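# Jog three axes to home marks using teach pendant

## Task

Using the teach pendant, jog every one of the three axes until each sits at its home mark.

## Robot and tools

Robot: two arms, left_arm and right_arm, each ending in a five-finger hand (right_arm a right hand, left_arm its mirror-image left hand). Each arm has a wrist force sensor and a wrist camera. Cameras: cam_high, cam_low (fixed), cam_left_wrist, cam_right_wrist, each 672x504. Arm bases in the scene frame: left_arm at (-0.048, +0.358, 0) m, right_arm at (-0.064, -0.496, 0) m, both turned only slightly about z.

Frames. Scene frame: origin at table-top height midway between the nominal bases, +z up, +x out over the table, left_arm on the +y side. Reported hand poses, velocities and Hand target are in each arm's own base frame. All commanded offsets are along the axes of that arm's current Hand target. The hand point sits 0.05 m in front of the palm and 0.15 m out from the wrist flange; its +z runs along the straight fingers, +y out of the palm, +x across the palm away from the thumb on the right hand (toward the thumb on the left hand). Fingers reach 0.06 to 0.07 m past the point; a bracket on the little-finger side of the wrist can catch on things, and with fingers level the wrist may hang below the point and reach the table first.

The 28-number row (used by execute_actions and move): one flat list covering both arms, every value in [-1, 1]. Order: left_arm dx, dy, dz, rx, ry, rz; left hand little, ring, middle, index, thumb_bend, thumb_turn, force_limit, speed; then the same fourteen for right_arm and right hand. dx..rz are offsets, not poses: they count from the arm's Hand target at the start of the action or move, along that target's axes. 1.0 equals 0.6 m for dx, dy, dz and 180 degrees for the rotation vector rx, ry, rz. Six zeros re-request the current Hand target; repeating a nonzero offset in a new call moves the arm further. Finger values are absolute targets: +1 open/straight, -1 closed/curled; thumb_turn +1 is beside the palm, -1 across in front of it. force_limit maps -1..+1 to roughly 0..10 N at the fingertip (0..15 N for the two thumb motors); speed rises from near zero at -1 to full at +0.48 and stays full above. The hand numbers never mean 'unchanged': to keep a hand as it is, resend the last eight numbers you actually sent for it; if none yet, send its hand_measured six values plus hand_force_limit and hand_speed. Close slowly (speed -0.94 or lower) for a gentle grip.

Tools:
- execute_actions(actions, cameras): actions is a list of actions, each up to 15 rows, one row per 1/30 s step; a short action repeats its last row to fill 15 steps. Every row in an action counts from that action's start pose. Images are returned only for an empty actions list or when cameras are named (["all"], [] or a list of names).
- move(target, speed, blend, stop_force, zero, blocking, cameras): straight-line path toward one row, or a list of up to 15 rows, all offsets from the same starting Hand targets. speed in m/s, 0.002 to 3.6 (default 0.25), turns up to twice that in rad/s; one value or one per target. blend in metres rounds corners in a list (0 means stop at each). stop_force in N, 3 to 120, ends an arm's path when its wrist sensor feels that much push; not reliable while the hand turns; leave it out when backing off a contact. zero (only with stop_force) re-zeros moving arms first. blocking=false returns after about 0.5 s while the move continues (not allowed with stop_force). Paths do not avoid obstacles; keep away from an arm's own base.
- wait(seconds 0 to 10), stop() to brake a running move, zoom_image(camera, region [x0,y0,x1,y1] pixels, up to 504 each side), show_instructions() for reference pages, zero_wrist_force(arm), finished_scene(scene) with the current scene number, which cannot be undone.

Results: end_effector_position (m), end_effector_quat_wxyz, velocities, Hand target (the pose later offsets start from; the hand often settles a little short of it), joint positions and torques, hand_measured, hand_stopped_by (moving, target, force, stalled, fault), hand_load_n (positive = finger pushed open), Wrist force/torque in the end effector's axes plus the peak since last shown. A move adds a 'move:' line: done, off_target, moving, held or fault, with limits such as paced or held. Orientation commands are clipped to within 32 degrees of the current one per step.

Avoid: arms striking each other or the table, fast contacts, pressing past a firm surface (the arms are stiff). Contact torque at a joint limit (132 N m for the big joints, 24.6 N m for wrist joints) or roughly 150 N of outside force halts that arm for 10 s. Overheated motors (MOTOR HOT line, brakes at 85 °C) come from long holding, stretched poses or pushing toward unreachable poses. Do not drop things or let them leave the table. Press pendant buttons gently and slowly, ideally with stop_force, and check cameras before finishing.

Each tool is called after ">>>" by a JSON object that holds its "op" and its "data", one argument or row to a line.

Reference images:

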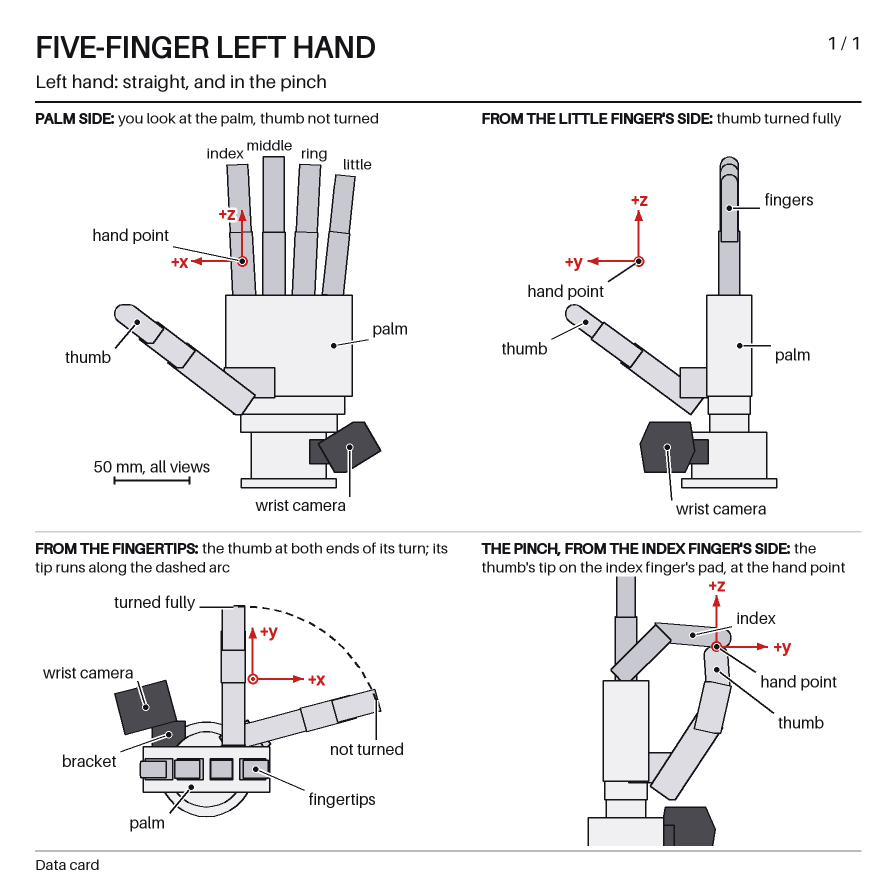

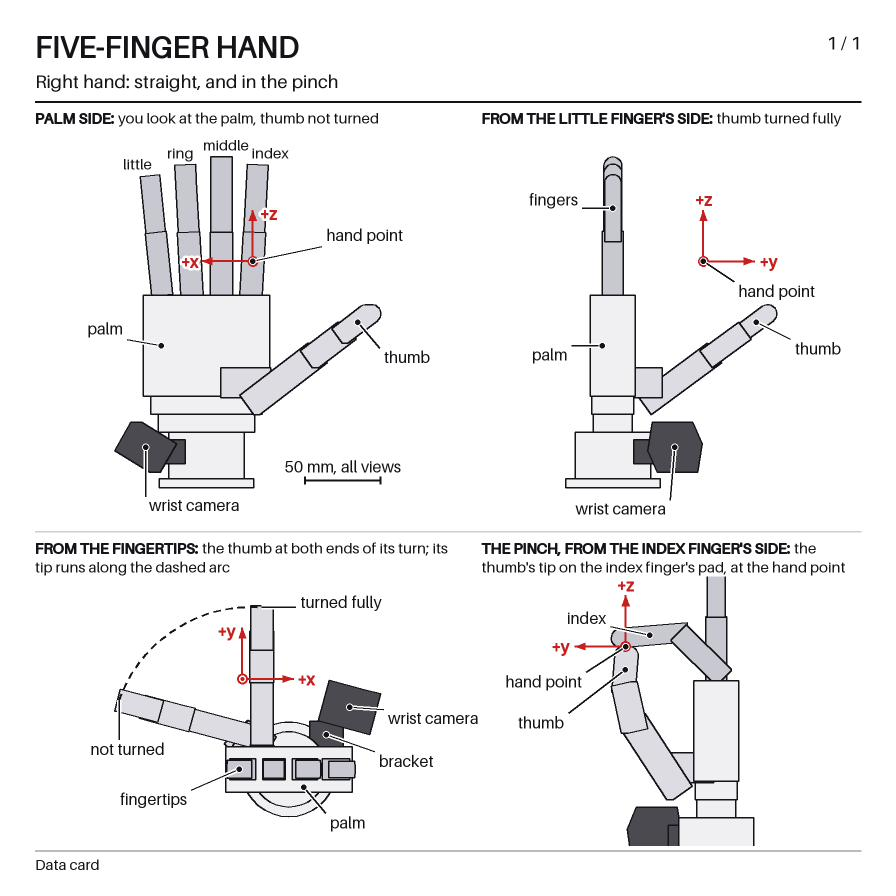

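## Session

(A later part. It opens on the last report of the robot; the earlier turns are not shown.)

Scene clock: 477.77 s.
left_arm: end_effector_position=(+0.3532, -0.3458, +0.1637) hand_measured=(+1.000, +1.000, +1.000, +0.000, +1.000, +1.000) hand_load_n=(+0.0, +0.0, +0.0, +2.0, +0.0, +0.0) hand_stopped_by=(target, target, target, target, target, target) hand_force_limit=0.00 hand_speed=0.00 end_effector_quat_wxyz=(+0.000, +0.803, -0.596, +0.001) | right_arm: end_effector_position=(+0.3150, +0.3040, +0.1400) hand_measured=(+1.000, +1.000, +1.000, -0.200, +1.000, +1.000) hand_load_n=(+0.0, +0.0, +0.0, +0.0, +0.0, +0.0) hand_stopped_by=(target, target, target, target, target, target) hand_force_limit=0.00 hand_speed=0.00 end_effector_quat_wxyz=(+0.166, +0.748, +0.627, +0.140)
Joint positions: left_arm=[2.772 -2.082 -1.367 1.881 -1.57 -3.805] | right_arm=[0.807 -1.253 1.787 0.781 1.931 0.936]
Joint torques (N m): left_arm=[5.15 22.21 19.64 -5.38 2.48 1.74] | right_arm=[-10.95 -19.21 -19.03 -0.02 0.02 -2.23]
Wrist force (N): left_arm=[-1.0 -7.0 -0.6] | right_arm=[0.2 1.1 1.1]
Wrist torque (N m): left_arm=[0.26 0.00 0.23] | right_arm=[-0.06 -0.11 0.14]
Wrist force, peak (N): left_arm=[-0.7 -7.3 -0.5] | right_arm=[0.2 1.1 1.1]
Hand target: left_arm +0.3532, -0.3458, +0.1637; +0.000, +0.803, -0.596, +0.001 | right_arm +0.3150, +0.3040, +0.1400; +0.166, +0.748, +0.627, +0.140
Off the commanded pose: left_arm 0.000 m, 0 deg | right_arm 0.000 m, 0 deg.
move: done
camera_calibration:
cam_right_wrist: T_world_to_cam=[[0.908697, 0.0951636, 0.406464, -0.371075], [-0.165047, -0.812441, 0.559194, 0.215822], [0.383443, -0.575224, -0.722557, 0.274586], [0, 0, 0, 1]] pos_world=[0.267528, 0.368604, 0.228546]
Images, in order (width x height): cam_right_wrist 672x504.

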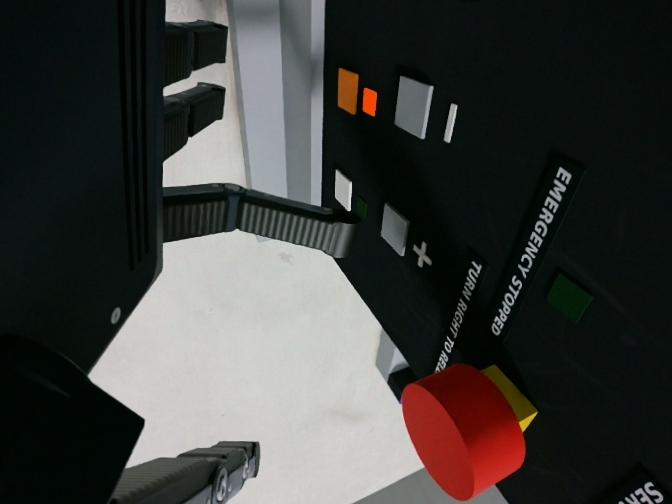

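>>> {"op": "move", "data": {
  "target": [0,0,0,0,0,0,1,1,1,0,1,1,0,0,0.0087,0.0468,0.0163,0,0,0,1,1,1,-0.2,1,1,0,0],
  "speed": 0.015,
  "stop_force": 5,
  "cameras": ["cam_high","cam_right_wrist"]
}}

>>> {"op": "move", "data": {
  "target": [0,0,0,0,0,0,1,1,1,0,1,1,0,0,-0.0058,-0.0298,-0.0139,0,0,0,1,1,1,-0.2,1,1,0,0],
  "speed": 0.1,
  "cameras": ["cam_high","cam_right_wrist"]
}}

>>> {"op": "zoom_image", "data": {
  "camera": "cam_high",
  "region": [200, 220, 420, 400]
}}

Scene clock: 487.50 s.
left_arm: end_effector_position=(+0.3532, -0.3458, +0.1637) hand_measured=(+1.000, +1.000, +1.000, +0.000, +1.000, +1.000) hand_load_n=(+0.0, +0.0, +0.0, +2.0, +0.0, +0.0) hand_stopped_by=(target, target, target, target, target, target) hand_force_limit=0.00 hand_speed=0.00 end_effector_quat_wxyz=(+0.000, +0.803, -0.596, +0.001) | right_arm: end_effector_position=(+0.3317, +0.3039, +0.1417) hand_measured=(+1.000, +1.000, +1.000, -0.200, +1.000, +1.000) hand_load_n=(+0.0, +0.0, +0.0, +0.0, +0.0, +0.0) hand_stopped_by=(target, target, target, target, target, target) hand_force_limit=0.00 hand_speed=0.00 end_effector_quat_wxyz=(+0.166, +0.748, +0.627, +0.140)
Joint positions: left_arm=[2.772 -2.082 -1.367 1.881 -1.57 -3.805] | right_arm=[0.776 -1.241 1.763 0.783 1.923 0.904]
Joint torques (N m): left_arm=[5.25 22.82 19.98 -5.44 2.2 1.68] | right_arm=[8.63 -38.94 -12.09 -1.82 2.67 2.33]
Wrist force (N): left_arm=[-0.5 -7.0 -0.4] | right_arm=[0.0 -4.6 -0.6]
Wrist torque (N m): left_arm=[0.26 -0.07 0.27] | right_arm=[-0.15 -0.14 0.08]
Wrist force, peak (N): left_arm=[-0.6 -7.4 -0.4] | right_arm=[-1.7 -14.0 -2.5]
Hand target: left_arm +0.3532, -0.3458, +0.1637; +0.000, +0.803, -0.596, +0.001 | right_arm +0.3317, +0.3039, +0.1417; +0.166, +0.748, +0.627, +0.140 (not the last commanded pose)
Off the commanded pose: left_arm 0.000 m, 0 deg | right_arm 0.013 m, 0 deg.
move: contact (right_arm)
camera_calibration:
cam_right_wrist: T_world_to_cam=[[0.908697, 0.0951636, 0.406464, -0.386941], [-0.165047, -0.812441, 0.559194, 0.217628], [0.383443, -0.575224, -0.722557, 0.26941], [0, 0, 0, 1]] pos_world=[0.284228, 0.368604, 0.230246]
Images, in order (width x height): cam_high 672x504, cam_right_wrist 672x504.

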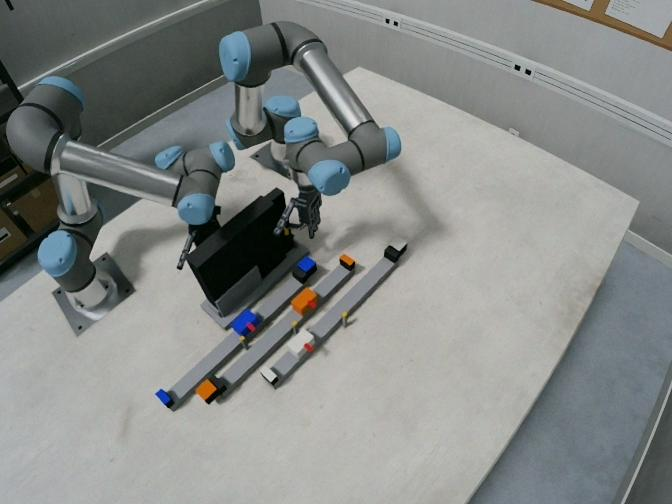

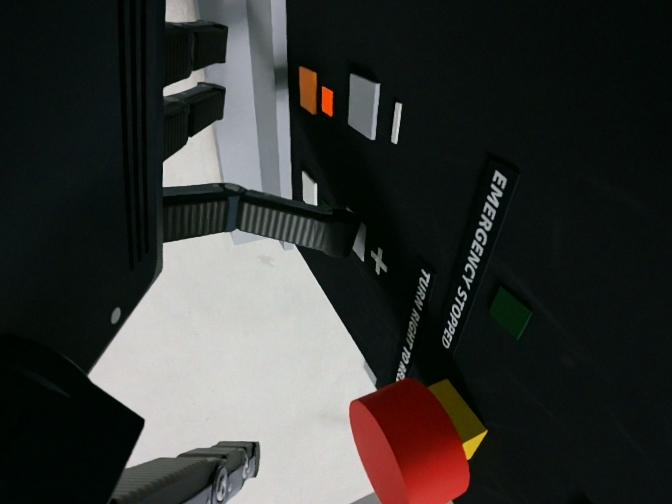

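Scene clock: 488.43 s.
left_arm: end_effector_position=(+0.3532, -0.3458, +0.1637) hand_measured=(+1.000, +1.000, +1.000, +0.000, +1.000, +1.000) hand_load_n=(+0.0, +0.0, +0.0, +2.5, +0.0, +0.0) hand_stopped_by=(target, target, target, target, target, target) hand_force_limit=0.00 hand_speed=0.00 end_effector_quat_wxyz=(+0.000, +0.803, -0.596, +0.001) | right_arm: end_effector_position=(+0.3119, +0.3039, +0.1416) hand_measured=(+1.000, +1.000, +1.000, -0.200, +1.000, +1.000) hand_load_n=(+0.0, +0.0, +0.0, +0.5, +0.0, +0.0) hand_stopped_by=(target, target, target, target, target, target) hand_force_limit=0.00 hand_speed=0.00 end_effector_quat_wxyz=(+0.166, +0.748, +0.627, +0.140)
Joint positions: left_arm=[2.772 -2.082 -1.367 1.881 -1.57 -3.805] | right_arm=[0.813 -1.257 1.789 0.786 1.932 0.943]
Joint torques (N m): left_arm=[5.01 21.49 19.43 -5.46 2.29 1.77] | right_arm=[10.82 -38.17 -10.67 5.16 2.13 2.56]
Wrist force (N): left_arm=[-0.9 -6.8 -0.6] | right_arm=[0.2 0.5 0.8]
Wrist torque (N m): left_arm=[0.29 0.00 0.23] | right_arm=[-0.13 -0.09 0.02]
Wrist force, peak (N): left_arm=[-0.9 -7.4 -0.5] | right_arm=[-0.4 -4.5 0.1]
Hand target: left_arm +0.3532, -0.3458, +0.1637; +0.000, +0.803, -0.596, +0.001 | right_arm +0.3116, +0.3040, +0.1416; +0.166, +0.748, +0.627, +0.140
Off the commanded pose: left_arm 0.000 m, 0 deg | right_arm 0.000 m, 0 deg.
move: done
camera_calibration:
cam_right_wrist: T_world_to_cam=[[0.908697, 0.0951636, 0.406464, -0.368949], [-0.165047, -0.812441, 0.559194, 0.21436], [0.383443, -0.575224, -0.722557, 0.277003], [0, 0, 0, 1]] pos_world=[0.264428, 0.368604, 0.230246]
Images, in order (width x height): cam_high 672x504, cam_right_wrist 672x504.

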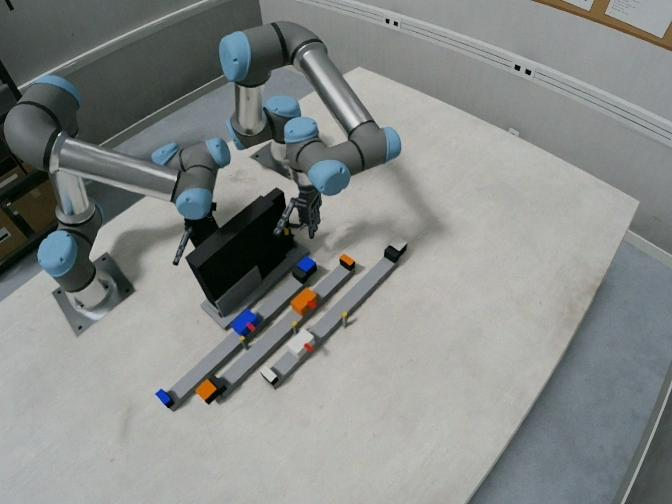

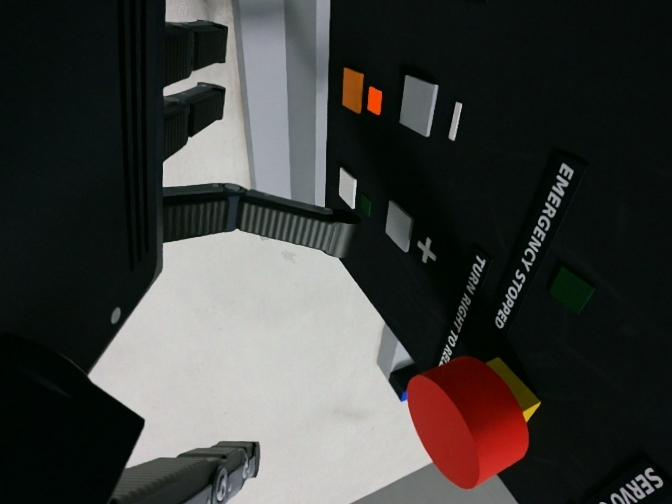

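Scaled by 2.291.

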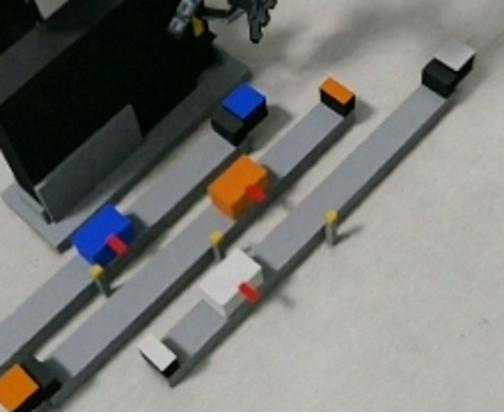

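>>> {"op": "move", "data": {
  "target": [0,0,0,0,0,0,1,1,1,0,1,1,0,0,0.0062,0.0321,0.015,0,0,0,1,1,1,-0.2,1,1,0,0],
  "speed": 0.04,
  "cameras": ["cam_high"]
}}

>>> {"op": "wait", "data": {
  "seconds": 0.5,
  "cameras": ["cam_high"]
}}

>>> {"op": "move", "data": {
  "target": [0,0,0,0,0,0,1,1,1,0,1,1,0,0,-0.0062,-0.0321,-0.015,0,0,0,1,1,1,-0.2,1,1,0,0],
  "speed": 0.1,
  "cameras": ["cam_high"]
}}

>>> {"op": "zoom_image", "data": {
  "camera": "cam_high",
  "region": [200, 220, 420, 400]
}}

Scene clock: 496.73 s.
left_arm: end_effector_position=(+0.3532, -0.3458, +0.1637) hand_measured=(+1.000, +1.000, +1.000, +0.000, +1.000, +1.000) hand_load_n=(+0.0, +0.0, +0.0, +2.5, -0.5, +0.0) hand_stopped_by=(target, target, target, target, target, target) hand_force_limit=0.00 hand_speed=0.00 end_effector_quat_wxyz=(+0.000, +0.803, -0.596, +0.001) | right_arm: end_effector_position=(+0.3329, +0.3039, +0.1416) hand_measured=(+1.000, +1.000, +1.000, -0.200, +1.000, +1.000) hand_load_n=(+0.0, +0.0, +0.0, -3.0, +0.0, +0.0) hand_stopped_by=(target, target, target, target, target, target) hand_force_limit=0.00 hand_speed=0.00 end_effector_quat_wxyz=(+0.166, +0.748, +0.627, +0.140)
Joint positions: left_arm=[2.772 -2.082 -1.367 1.881 -1.57 -3.805] | right_arm=[0.773 -1.24 1.761 0.783 1.922 0.902]
Joint torques (N m): left_arm=[4.84 22.67 18.97 -5.61 2.15 1.53] | right_arm=[-19.22 -20.16 -32.08 -4.61 3.42 -3.31]
Wrist force (N): left_arm=[-0.9 -7.7 -0.9] | right_arm=[-4.2 -27.5 -7.4]
Wrist torque (N m): left_arm=[0.24 0.00 0.24] | right_arm=[-0.53 -0.07 -0.06]
Wrist force, peak (N): left_arm=[-0.9 -7.7 -0.9] | right_arm=[-4.2 -27.5 -7.4]
Hand target: left_arm +0.3532, -0.3458, +0.1637; +0.000, +0.803, -0.596, +0.001 | right_arm +0.3332, +0.3039, +0.1417; +0.166, +0.748, +0.627, +0.140
Off the commanded pose: left_arm 0.000 m, 0 deg | right_arm 0.000 m, 0 deg.
move: done
Images, in order (width x height): cam_high 672x504.

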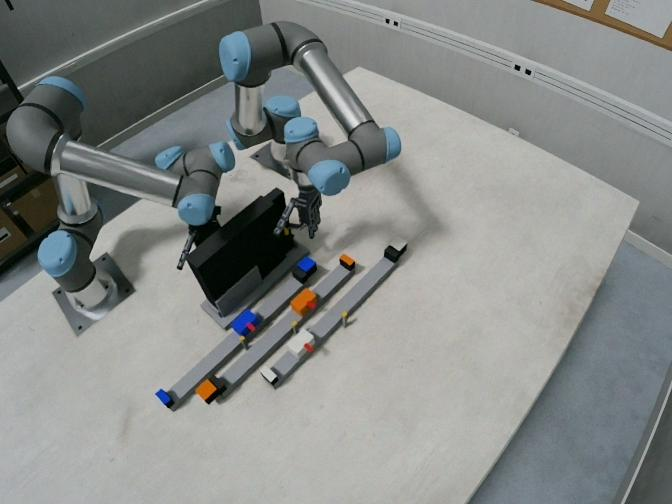

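Scene clock: 497.23 s.
left_arm: end_effector_position=(+0.3533, -0.3458, +0.1637) hand_measured=(+1.000, +1.000, +1.000, +0.000, +1.000, +1.000) hand_load_n=(+0.0, +0.0, +0.0, +2.5, -0.5, +0.0) hand_stopped_by=(target, target, target, target, target, target) hand_force_limit=0.00 hand_speed=0.00 end_effector_quat_wxyz=(+0.000, +0.803, -0.596, +0.001) | right_arm: end_effector_position=(+0.3332, +0.3039, +0.1416) hand_measured=(+1.000, +1.000, +1.000, -0.200, +1.000, +1.000) hand_load_n=(+0.0, +0.0, +0.0, -4.0, +0.0, +0.0) hand_stopped_by=(target, target, target, target, target, target) hand_force_limit=0.00 hand_speed=0.00 end_effector_quat_wxyz=(+0.166, +0.748, +0.627, +0.140)
Joint positions: left_arm=[2.772 -2.082 -1.367 1.881 -1.57 -3.805] | right_arm=[0.773 -1.24 1.761 0.783 1.922 0.901]
Joint torques (N m): left_arm=[5.01 22.22 19.14 -5.31 2.25 1.64] | right_arm=[-20.93 -21.7 -33.64 -6.57 4.88 -3.57]
Wrist force (N): left_arm=[-0.5 -8.9 -1.0] | right_arm=[-4.9 -33.5 -8.8]
Wrist torque (N m): left_arm=[0.30 0.00 0.24] | right_arm=[-0.50 -0.06 -0.10]
Wrist force, peak (N): left_arm=[-0.4 -9.1 -1.0] | right_arm=[-4.8 -33.6 -9.0]
Hand target: left_arm +0.3532, -0.3458, +0.1637; +0.000, +0.803, -0.596, +0.001 | right_arm +0.3332, +0.3039, +0.1417; +0.166, +0.748, +0.627, +0.140
Off the commanded pose: left_arm 0.000 m, 0 deg | right_arm 0.000 m, 0 deg.
wait: 0.50 s; at rest by 0.17 s
Images, in order (width x height): cam_high 672x504.

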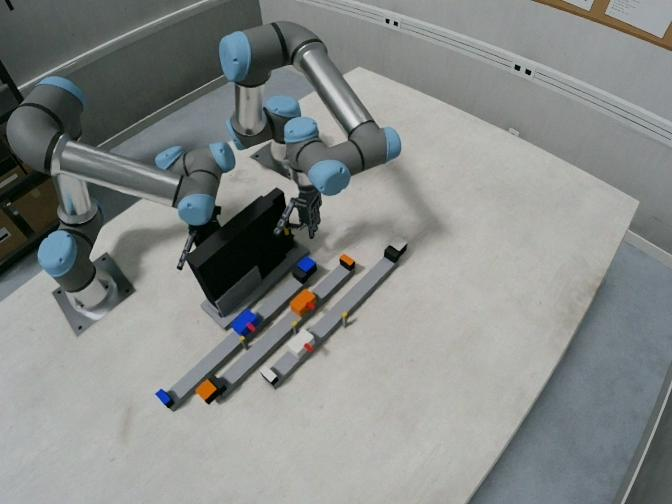

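Scene clock: 498.20 s.
left_arm: end_effector_position=(+0.3533, -0.3458, +0.1637) hand_measured=(+1.000, +1.000, +1.000, +0.000, +1.000, +1.000) hand_load_n=(+0.0, +0.0, +0.0, +2.0, +0.0, -0.5) hand_stopped_by=(target, target, target, target, target, target) hand_force_limit=0.00 hand_speed=0.00 end_effector_quat_wxyz=(+0.000, +0.803, -0.596, +0.001) | right_arm: end_effector_position=(+0.3118, +0.3039, +0.1416) hand_measured=(+1.000, +1.000, +1.000, -0.200, +1.000, +1.000) hand_load_n=(+0.0, +0.0, +0.0, +0.0, +0.0, +0.0) hand_stopped_by=(target, target, target, target, target, target) hand_force_limit=0.00 hand_speed=0.00 end_effector_quat_wxyz=(+0.166, +0.748, +0.627, +0.140)
Joint positions: left_arm=[2.772 -2.082 -1.367 1.881 -1.57 -3.805] | right_arm=[0.813 -1.257 1.79 0.786 1.932 0.943]
Joint torques (N m): left_arm=[4.63 22.46 16.62 -5.54 2.18 1.6] | right_arm=[10.29 -38.44 -11.62 5.14 2.24 2.79]
Wrist force (N): left_arm=[-0.8 -6.8 -0.8] | right_arm=[1.0 1.5 1.1]
Wrist torque (N m): left_arm=[0.29 -0.03 0.24] | right_arm=[0.00 -0.23 0.10]
Wrist force, peak (N): left_arm=[-0.3 -9.2 -1.2] | right_arm=[-4.8 -33.9 -9.0]
Hand target: left_arm +0.3532, -0.3458, +0.1637; +0.000, +0.803, -0.596, +0.001 | right_arm +0.3116, +0.3040, +0.1416; +0.166, +0.748, +0.627, +0.140
Off the commanded pose: left_arm 0.000 m, 0 deg | right_arm 0.000 m, 0 deg.
move: done
Images, in order (width x height): cam_high 672x504.

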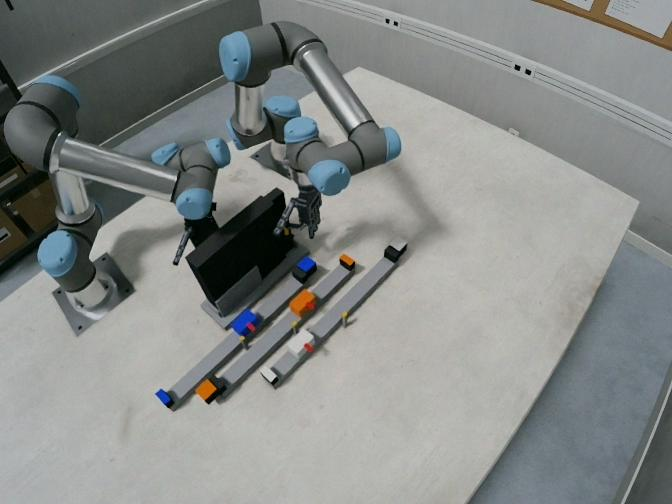

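Scaled by 2.291.

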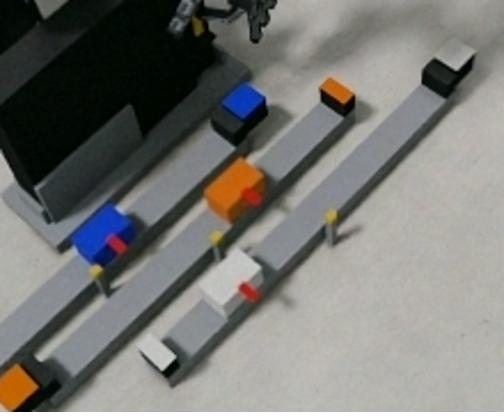

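>>> {"op": "move", "data": {
  "target": [
    [0,0,0,0,0,0,1,1,1,0,1,1,0,0,0.0059,0.0305,0.0142,0,0,0,1,1,1,-0.2,1,1,0,0],
    [0,0,0,0,0,0,1,1,1,0,1,1,0,0,0.0042,0.0216,0.0101,0,0,0,1,1,1,-0.2,1,1,0,0],
    [0,0,0,0,0,0,1,1,1,0,1,1,0,0,0.0059,0.0305,0.0142,0,0,0,1,1,1,-0.2,1,1,0,0],
    [0,0,0,0,0,0,1,1,1,0,1,1,0,0,0.0042,0.0216,0.0101,0,0,0,1,1,1,-0.2,1,1,0,0],
    [0,0,0,0,0,0,1,1,1,0,1,1,0,0,0.0059,0.0305,0.0142,0,0,0,1,1,1,-0.2,1,1,0,0],
    [0,0,0,0,0,0,1,1,1,0,1,1,0,0,0,0,0,0,0,0,1,1,1,-0.2,1,1,0,0]
  ],
  "speed": 0.05,
  "cameras": ["cam_high"]
}}

>>> {"op": "zoom_image", "data": {
  "camera": "cam_high",
  "region": [200, 220, 420, 400]
}}

Scene clock: 508.40 s.
left_arm: end_effector_position=(+0.3532, -0.3458, +0.1637) hand_measured=(+1.000, +1.000, +1.000, +0.000, +1.000, +1.000) hand_load_n=(+0.0, +0.0, +0.0, +2.0, +0.0, +0.0) hand_stopped_by=(target, target, target, target, target, target) hand_force_limit=0.00 hand_speed=0.00 end_effector_quat_wxyz=(+0.000, +0.803, -0.596, +0.001) | right_arm: end_effector_position=(+0.3119, +0.3039, +0.1416) hand_measured=(+1.000, +1.000, +1.000, -0.200, +1.000, +1.000) hand_load_n=(+0.0, +0.0, +0.0, +0.0, -0.5, +0.0) hand_stopped_by=(target, target, target, target, target, target) hand_force_limit=0.00 hand_speed=0.00 end_effector_quat_wxyz=(+0.166, +0.748, +0.627, +0.140)
Joint positions: left_arm=[2.772 -2.082 -1.367 1.881 -1.57 -3.805] | right_arm=[0.813 -1.257 1.789 0.786 1.932 0.943]
Joint torques (N m): left_arm=[3.2 21.32 12.21 -5.46 2.03 1.46] | right_arm=[9.62 -37.31 -9.71 5.09 1.95 2.47]
Wrist force (N): left_arm=[-0.7 -6.7 -0.3] | right_arm=[1.0 1.6 0.8]
Wrist torque (N m): left_arm=[0.27 -0.03 0.24] | right_arm=[0.04 -0.22 0.10]
Wrist force, peak (N): left_arm=[-0.7 -7.2 -0.7] | right_arm=[1.2 2.1 0.7]
Hand target: left_arm +0.3532, -0.3458, +0.1637; +0.000, +0.803, -0.596, +0.001 | right_arm +0.3116, +0.3040, +0.1416; +0.166, +0.748, +0.627, +0.140
Off the commanded pose: left_arm 0.000 m, 0 deg | right_arm 0.000 m, 0 deg.
move: done
Images, in order (width x height): cam_high 672x504.

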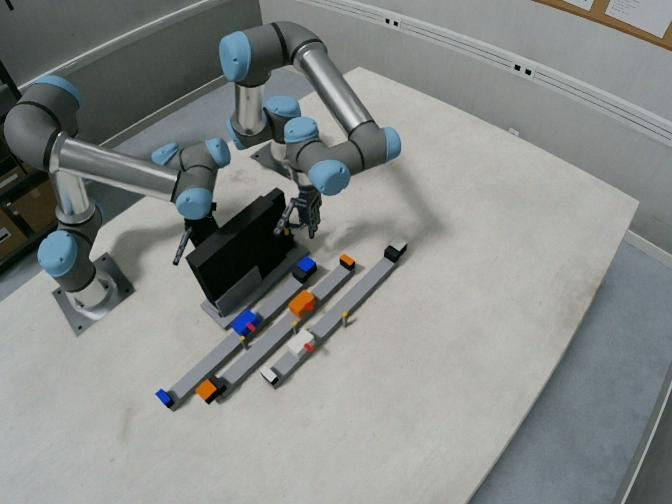

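Scaled by 2.291.

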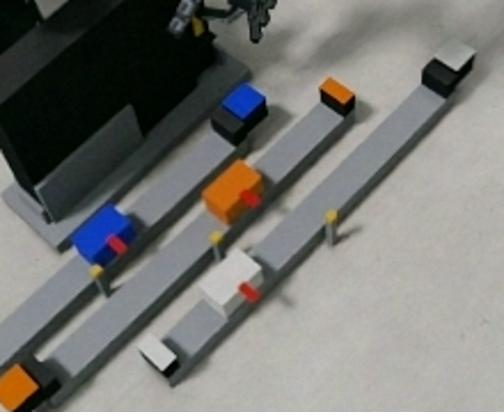

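>>> {"op": "zoom_image", "data": {
  "camera": "cam_high",
  "region": [270, 270, 340, 340]
}}

>>> {"op": "zoom_image", "data": {
  "camera": "cam_high",
  "region": [220, 290, 290, 360]
}}

>>> {"op": "zoom_image", "data": {
  "camera": "cam_high",
  "region": [280, 300, 360, 380]
}}

Scaled by 7.200.

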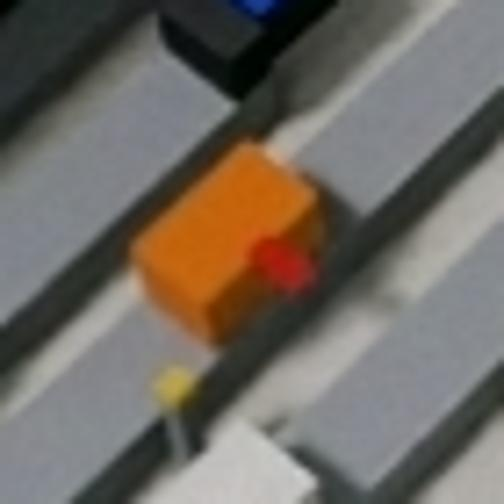

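Scaled by 7.200.

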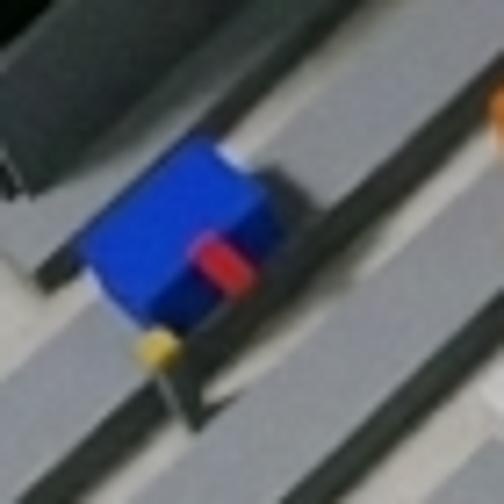

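Scaled by 6.300.

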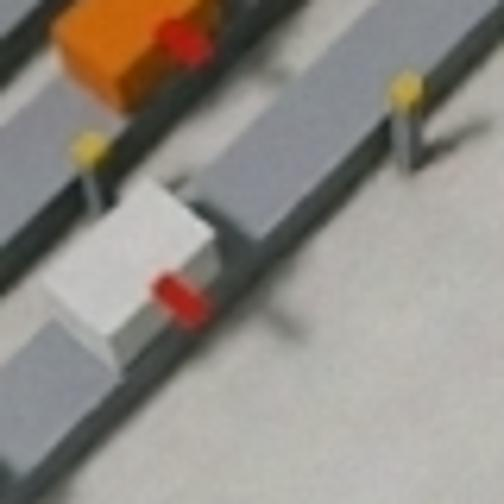

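>>> {"op": "move", "data": {
  "target": [0,0,0,0,0,0,1,1,1,0,1,1,0,0,0.0072,0.0372,0.0173,0,0,0,1,1,1,-0.2,1,1,0,0],
  "speed": 0.015,
  "stop_force": 5,
  "cameras": ["cam_high"]
}}

>>> {"op": "wait", "data": {
  "seconds": 2,
  "cameras": ["cam_high"]
}}

>>> {"op": "zoom_image", "data": {
  "camera": "cam_high",
  "region": [270, 270, 340, 340]
}}

>>> {"op": "wait", "data": {
  "seconds": 2,
  "cameras": ["cam_high"]
}}

>>> {"op": "zoom_image", "data": {
  "camera": "cam_high",
  "region": [270, 270, 340, 340]
}}

Scene clock: 530.40 s.
left_arm: end_effector_position=(+0.3532, -0.3458, +0.1637) hand_measured=(+1.000, +1.000, +1.000, +0.000, +1.000, +1.000) hand_load_n=(+0.0, +0.0, +0.0, +2.0, +0.0, +0.0) hand_stopped_by=(target, target, target, target, target, target) hand_force_limit=0.00 hand_speed=0.00 end_effector_quat_wxyz=(+0.000, +0.803, -0.596, +0.001) | right_arm: end_effector_position=(+0.3317, +0.3039, +0.1417) hand_measured=(+1.000, +1.000, +1.000, -0.200, +1.000, +1.000) hand_load_n=(+0.0, +0.5, +0.0, -1.0, +0.0, +0.0) hand_stopped_by=(target, target, target, target, target, target) hand_force_limit=0.00 hand_speed=0.00 end_effector_quat_wxyz=(+0.166, +0.748, +0.627, +0.140)
Joint positions: left_arm=[2.772 -2.082 -1.367 1.881 -1.57 -3.805] | right_arm=[0.776 -1.241 1.763 0.783 1.923 0.904]
Joint torques (N m): left_arm=[2.09 22.4 10.19 -5.28 1.85 1.13] | right_arm=[8.8 -37.62 -11.93 -0.32 2.68 2.4]
Wrist force (N): left_arm=[-0.9 -6.7 -0.6] | right_arm=[0.1 -3.0 -0.6]
Wrist torque (N m): left_arm=[0.29 -0.02 0.23] | right_arm=[-0.05 -0.21 0.14]
Wrist force, peak (N): left_arm=[-0.7 -7.3 -0.3] | right_arm=[-1.3 -11.9 -2.9]
Hand target: left_arm +0.3532, -0.3458, +0.1637; +0.000, +0.803, -0.596, +0.001 | right_arm +0.3316, +0.3039, +0.1417; +0.166, +0.748, +0.627, +0.140 (not the last commanded pose)
Off the commanded pose: left_arm 0.000 m, 0 deg | right_arm 0.005 m, 0 deg.
move: contact (right_arm)
Images, in order (width x height): cam_high 672x504.

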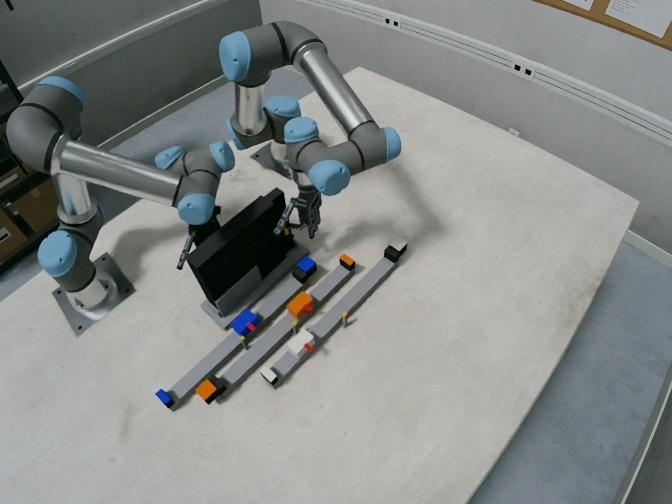

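Scene clock: 532.40 s.
left_arm: end_effector_position=(+0.3532, -0.3458, +0.1637) hand_measured=(+1.000, +1.000, +1.000, +0.000, +1.000, +1.000) hand_load_n=(+0.0, +0.0, -0.5, +2.0, +0.0, +0.0) hand_stopped_by=(target, target, target, target, target, target) hand_force_limit=0.00 hand_speed=0.00 end_effector_quat_wxyz=(+0.000, +0.803, -0.596, +0.001) | right_arm: end_effector_position=(+0.3317, +0.3039, +0.1417) hand_measured=(+1.000, +1.000, +1.000, -0.200, +1.000, +1.000) hand_load_n=(+0.0, +0.0, +0.0, -1.0, +0.0, +0.0) hand_stopped_by=(target, target, target, target, target, target) hand_force_limit=0.00 hand_speed=0.00 end_effector_quat_wxyz=(+0.166, +0.748, +0.627, +0.140)
Joint positions: left_arm=[2.772 -2.082 -1.367 1.881 -1.57 -3.805] | right_arm=[0.776 -1.241 1.763 0.783 1.923 0.904]
Joint torques (N m): left_arm=[2.22 23.18 10.13 -5.37 2.14 1.26] | right_arm=[8.2 -37.78 -11.84 3.9 2.07 2.32]
Wrist force (N): left_arm=[-0.5 -7.1 -0.5] | right_arm=[0.3 -3.0 -0.8]
Wrist torque (N m): left_arm=[0.23 -0.07 0.27] | right_arm=[-0.03 -0.22 0.16]
Wrist force, peak (N): left_arm=[-0.8 -7.3 -0.5] | right_arm=[0.1 -3.4 -0.9]
Hand target: left_arm +0.3532, -0.3458, +0.1637; +0.000, +0.803, -0.596, +0.001 | right_arm +0.3316, +0.3039, +0.1417; +0.166, +0.748, +0.627, +0.140 (not the last commanded pose)
Off the commanded pose: left_arm 0.000 m, 0 deg | right_arm 0.005 m, 0 deg.
wait: 2.00 s; at rest by 0.17 s
Images, in order (width x height): cam_high 672x504.

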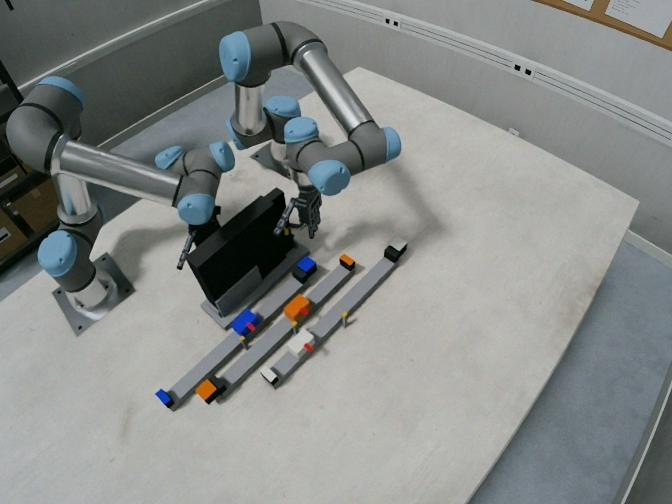

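Scaled by 7.200.

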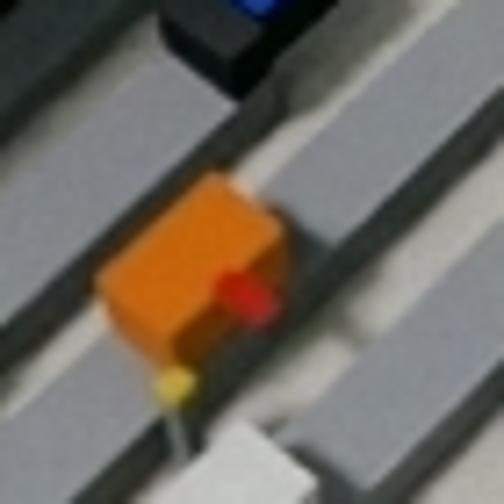

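Scene clock: 534.40 s.
left_arm: end_effector_position=(+0.3532, -0.3458, +0.1637) hand_measured=(+1.000, +1.000, +1.000, +0.000, +1.000, +1.000) hand_load_n=(+0.0, +0.0, +0.0, +2.0, +0.0, +0.0) hand_stopped_by=(target, target, target, target, target, target) hand_force_limit=0.00 hand_speed=0.00 end_effector_quat_wxyz=(+0.000, +0.803, -0.596, +0.001) | right_arm: end_effector_position=(+0.3317, +0.3039, +0.1417) hand_measured=(+1.000, +1.000, +1.000, -0.200, +1.000, +1.000) hand_load_n=(+0.0, +0.0, +0.0, -0.5, +0.0, +0.0) hand_stopped_by=(target, target, target, target, target, target) hand_force_limit=0.00 hand_speed=0.00 end_effector_quat_wxyz=(+0.166, +0.748, +0.627, +0.140)
Joint positions: left_arm=[2.772 -2.082 -1.367 1.881 -1.57 -3.805] | right_arm=[0.776 -1.241 1.763 0.783 1.923 0.904]
Joint torques (N m): left_arm=[1.03 22.49 10.71 -5.31 1.83 1.21] | right_arm=[8.99 -39.12 -12.14 3.84 1.43 2.42]
Wrist force (N): left_arm=[-0.7 -6.9 -0.5] | right_arm=[0.0 -2.8 -0.8]
Wrist torque (N m): left_arm=[0.26 -0.04 0.25] | right_arm=[0.00 -0.19 0.14]
Wrist force, peak (N): left_arm=[-0.9 -7.3 -0.6] | right_arm=[0.3 -3.5 -0.8]
Hand target: left_arm +0.3532, -0.3458, +0.1637; +0.000, +0.803, -0.596, +0.001 | right_arm +0.3316, +0.3039, +0.1417; +0.166, +0.748, +0.627, +0.140 (not the last commanded pose)
Off the commanded pose: left_arm 0.000 m, 0 deg | right_arm 0.005 m, 0 deg.
wait: 2.00 s; at rest by 0.17 s
Images, in order (width x height): cam_high 672x504.

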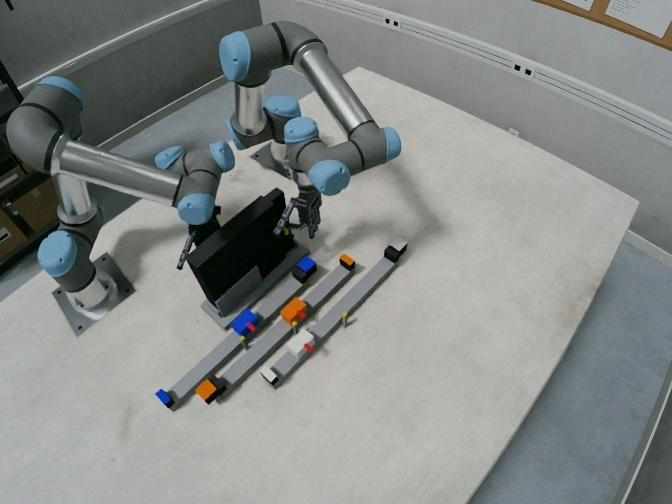

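Scaled by 7.200.

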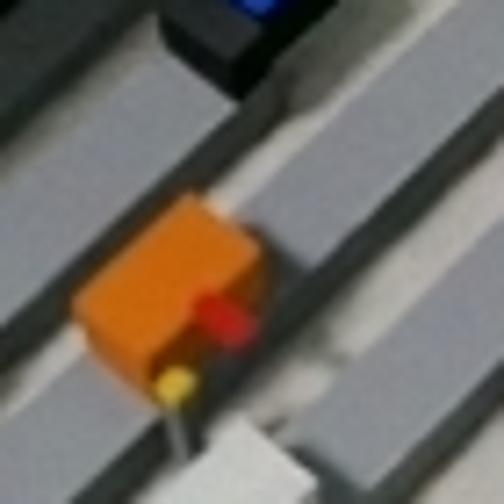

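>>> {"op": "move", "data": {
  "target": [0,0,0,0,0,0,1,1,1,0,1,1,0,0,-0.0029,-0.0149,-0.0069,0,0,0,1,1,1,-0.2,1,1,0,0],
  "speed": 0.1,
  "cameras": ["cam_high","cam_low","cam_left_wrist"]
}}

>>> {"op": "zoom_image", "data": {
  "camera": "cam_high",
  "region": [270, 270, 340, 340]
}}

>>> {"op": "zoom_image", "data": {
  "camera": "cam_low",
  "region": [130, 230, 330, 320]
}}

Scene clock: 539.13 s.
left_arm: end_effector_position=(+0.3532, -0.3458, +0.1637) hand_measured=(+1.000, +1.000, +1.000, +0.000, +1.000, +1.000) hand_load_n=(+0.0, +0.0, +0.0, +2.0, -0.5, +0.0) hand_stopped_by=(target, target, target, target, target, target) hand_force_limit=0.00 hand_speed=0.00 end_effector_quat_wxyz=(+0.000, +0.803, -0.596, +0.001) | right_arm: end_effector_position=(+0.3219, +0.3039, +0.1416) hand_measured=(+1.000, +1.000, +1.000, -0.200, +1.000, +1.000) hand_load_n=(+0.0, +0.0, +0.0, +0.0, +0.0, +0.0) hand_stopped_by=(target, target, target, target, target, target) hand_force_limit=0.00 hand_speed=0.00 end_effector_quat_wxyz=(+0.166, +0.748, +0.627, +0.140)
Joint positions: left_arm=[2.772 -2.082 -1.367 1.881 -1.57 -3.805] | right_arm=[0.794 -1.249 1.776 0.784 1.927 0.923]
Joint torques (N m): left_arm=[1.38 22.56 11.78 -5.2 1.82 1.15] | right_arm=[9.92 -37.97 -11.68 4.89 2.23 2.52]
Wrist force (N): left_arm=[-0.5 -6.8 -0.3] | right_arm=[0.7 1.4 1.0]
Wrist torque (N m): left_arm=[0.26 -0.07 0.26] | right_arm=[0.00 -0.17 0.08]
Wrist force, peak (N): left_arm=[-0.6 -7.3 -0.3] | right_arm=[0.1 -3.5 -0.6]
Hand target: left_arm +0.3532, -0.3458, +0.1637; +0.000, +0.803, -0.596, +0.001 | right_arm +0.3216, +0.3039, +0.1416; +0.166, +0.748, +0.627, +0.140
Off the commanded pose: left_arm 0.000 m, 0 deg | right_arm 0.000 m, 0 deg.
move: done
camera_calibration:
cam_left_wrist: T_world_to_cam=[[0.999954, -0.000246314, -0.0095921, -0.349737], [0.00470742, -0.858506, 0.512783, -0.381348], [-0.00836118, -0.512804, -0.858465, 0.0790594], [0, 0, 0, 1]] pos_world=[0.352177, -0.286934, 0.260064]
Images, in order (width x height): cam_high 672x504, cam_low 672x504, cam_left_wrist 672x504.

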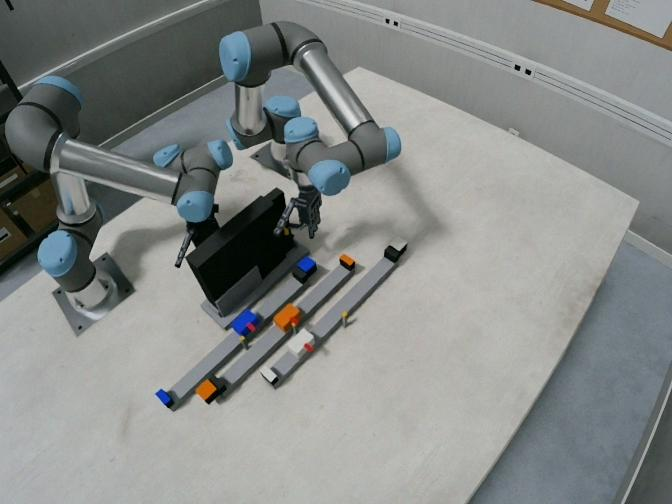

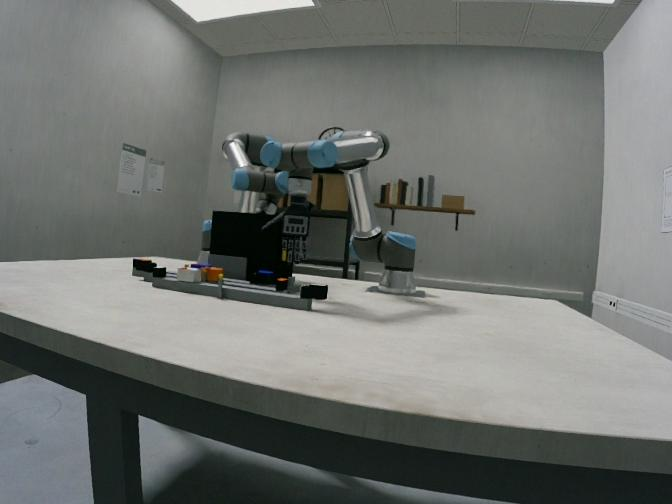

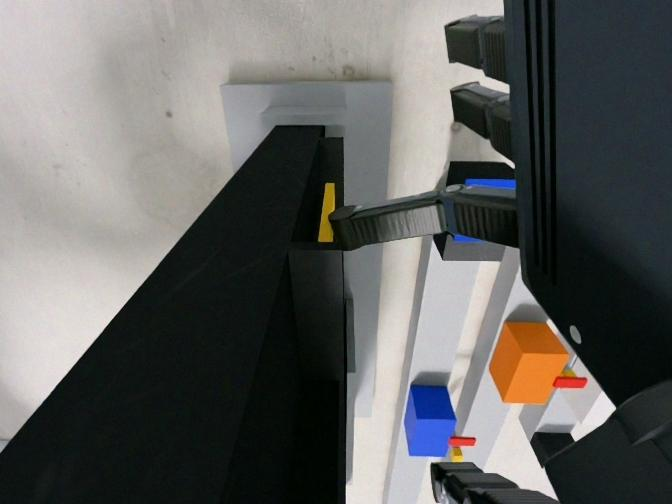

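Scaled by 7.200.

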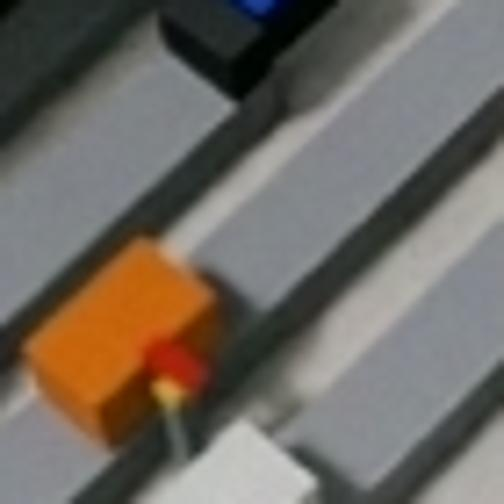

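Scaled by 2.520.

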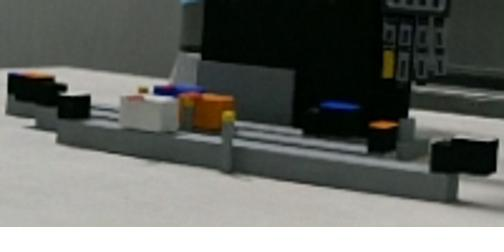

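>>> {"op": "zoom_image", "data": {
  "camera": "cam_left_wrist",
  "region": [400, 300, 620, 480]
}}

>>> {"op": "zoom_image", "data": {
  "camera": "cam_left_wrist",
  "region": [530, 340, 610, 420]
}}

Scaled by 2.291.

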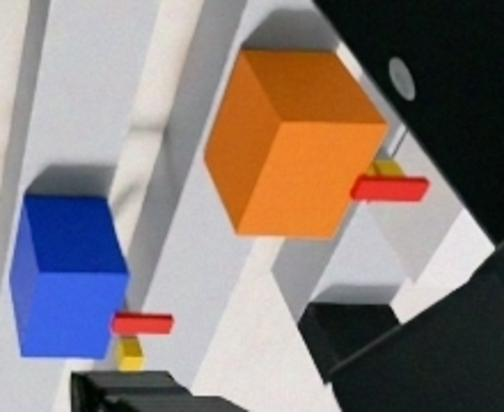

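Scaled by 6.300.

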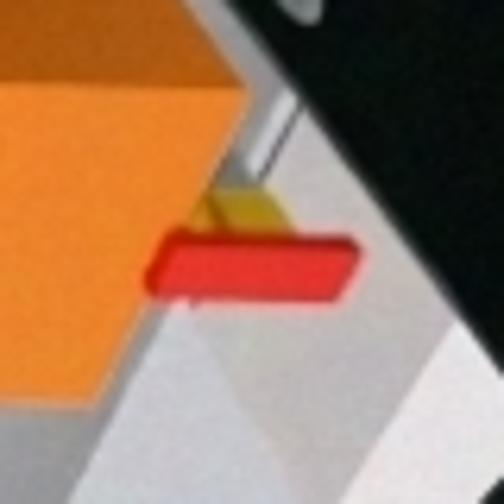

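>>> {"op": "move", "data": {
  "target": [
    [0,0,0,0,0,0,1,1,1,0,1,1,0,0,-0.0417,-0.104,-0.247,0.1015,0.121,-0.546,1,1,1,-0.2,1,1,0,0],
    [0,0,0,0,0,0,1,1,1,0,1,1,0,0,-0.048,0.1922,-0.4223,0.1015,0.121,-0.546,1,1,1,-0.2,1,1,0,0]
  ],
  "speed": 0.25,
  "cameras": ["cam_right_wrist","cam_high"]
}}

Scene clock: 589.17 s.
left_arm: end_effector_position=(+0.3532, -0.3458, +0.1637) hand_measured=(+1.000, +1.000, +1.000, +0.000, +1.000, +1.000) hand_load_n=(+0.0, +0.0, +0.0, +2.0, -0.5, +0.0) hand_stopped_by=(target, target, target, target, target, target) hand_force_limit=0.00 hand_speed=0.00 end_effector_quat_wxyz=(+0.000, +0.803, -0.596, +0.001) | right_arm: end_effector_position=(+0.3137, +0.2759, +0.4199) hand_measured=(+1.000, +1.000, +1.000, -0.200, +1.000, +1.000) hand_load_n=(+0.0, +0.0, +0.0, +0.0, +0.0, +0.0) hand_stopped_by=(target, target, target, target, target, target) hand_force_limit=0.00 hand_speed=0.00 end_effector_quat_wxyz=(+0.001, +0.000, +1.000, +0.000)
Joint positions: left_arm=[2.772 -2.082 -1.367 1.881 -1.57 -3.805] | right_arm=[0.267 -1.462 1.243 1.788 1.571 -1.303]
Joint torques (N m): left_arm=[-0.03 22.32 10.95 -5.21 1.48 0.84] | right_arm=[-12.51 -12.13 -23.63 5.63 1.44 -2.36]
Wrist force (N): left_arm=[-0.6 -6.8 -0.5] | right_arm=[0.8 1.3 -0.1]
Wrist torque (N m): left_arm=[0.27 -0.05 0.25] | right_arm=[0.18 -0.18 0.13]
Wrist force, peak (N): left_arm=[-0.6 -7.2 -0.5] | right_arm=[1.2 1.7 1.4]
Hand target: left_arm +0.3532, -0.3458, +0.1637; +0.000, +0.803, -0.596, +0.001 | right_arm +0.3137, +0.2759, +0.4200; +0.001, +0.000, +1.000, +0.000
Off the commanded pose: left_arm 0.000 m, 0 deg | right_arm 0.000 m, 0 deg.
move: done
camera_calibration:
cam_right_wrist: T_world_to_cam=[[-0.252466, 0.967598, -0.00394012, -0.185122], [0.827746, 0.218081, 0.516988, -0.541703], [0.501096, 0.12726, -0.855983, 0.286597], [0, 0, 0, 1]] pos_world=[0.258042, 0.260786, 0.524647]
Images, in order (width x height): cam_high 672x504, cam_right_wrist 672x504.

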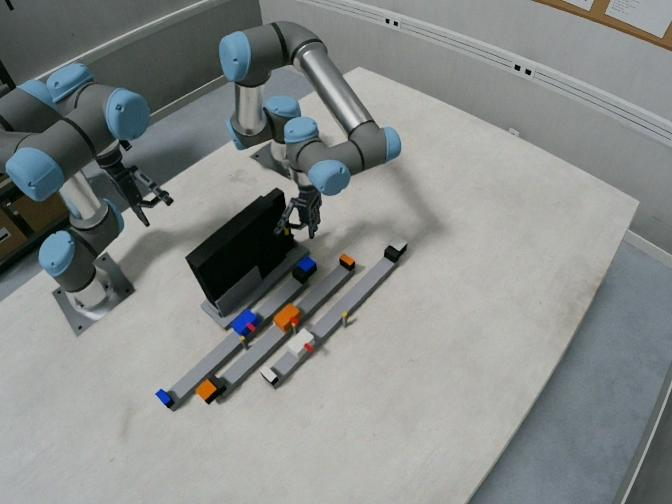

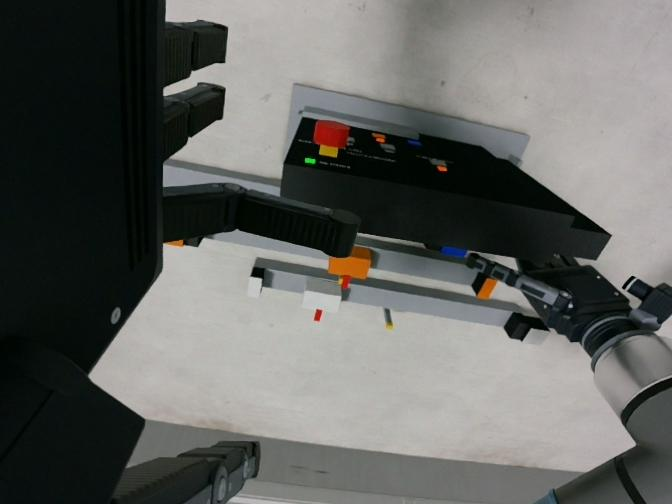

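>>> {"op": "zoom_image", "data": {
  "camera": "cam_right_wrist",
  "region": [290, 230, 410, 340]
}}

>>> {"op": "zoom_image", "data": {
  "camera": "cam_right_wrist",
  "region": [325, 255, 365, 295]
}}

Scaled by 4.200.

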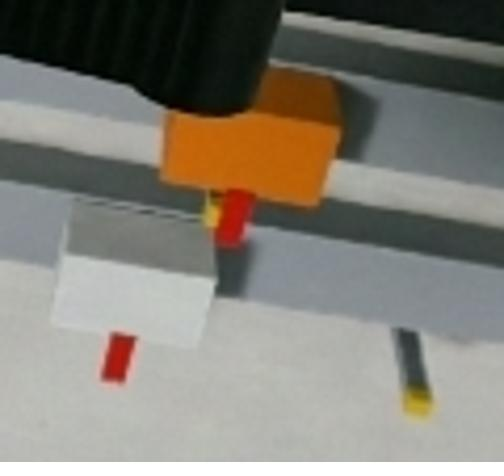

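Scaled by 12.600.

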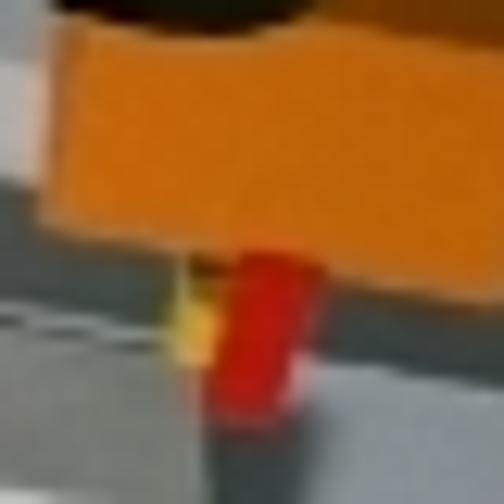

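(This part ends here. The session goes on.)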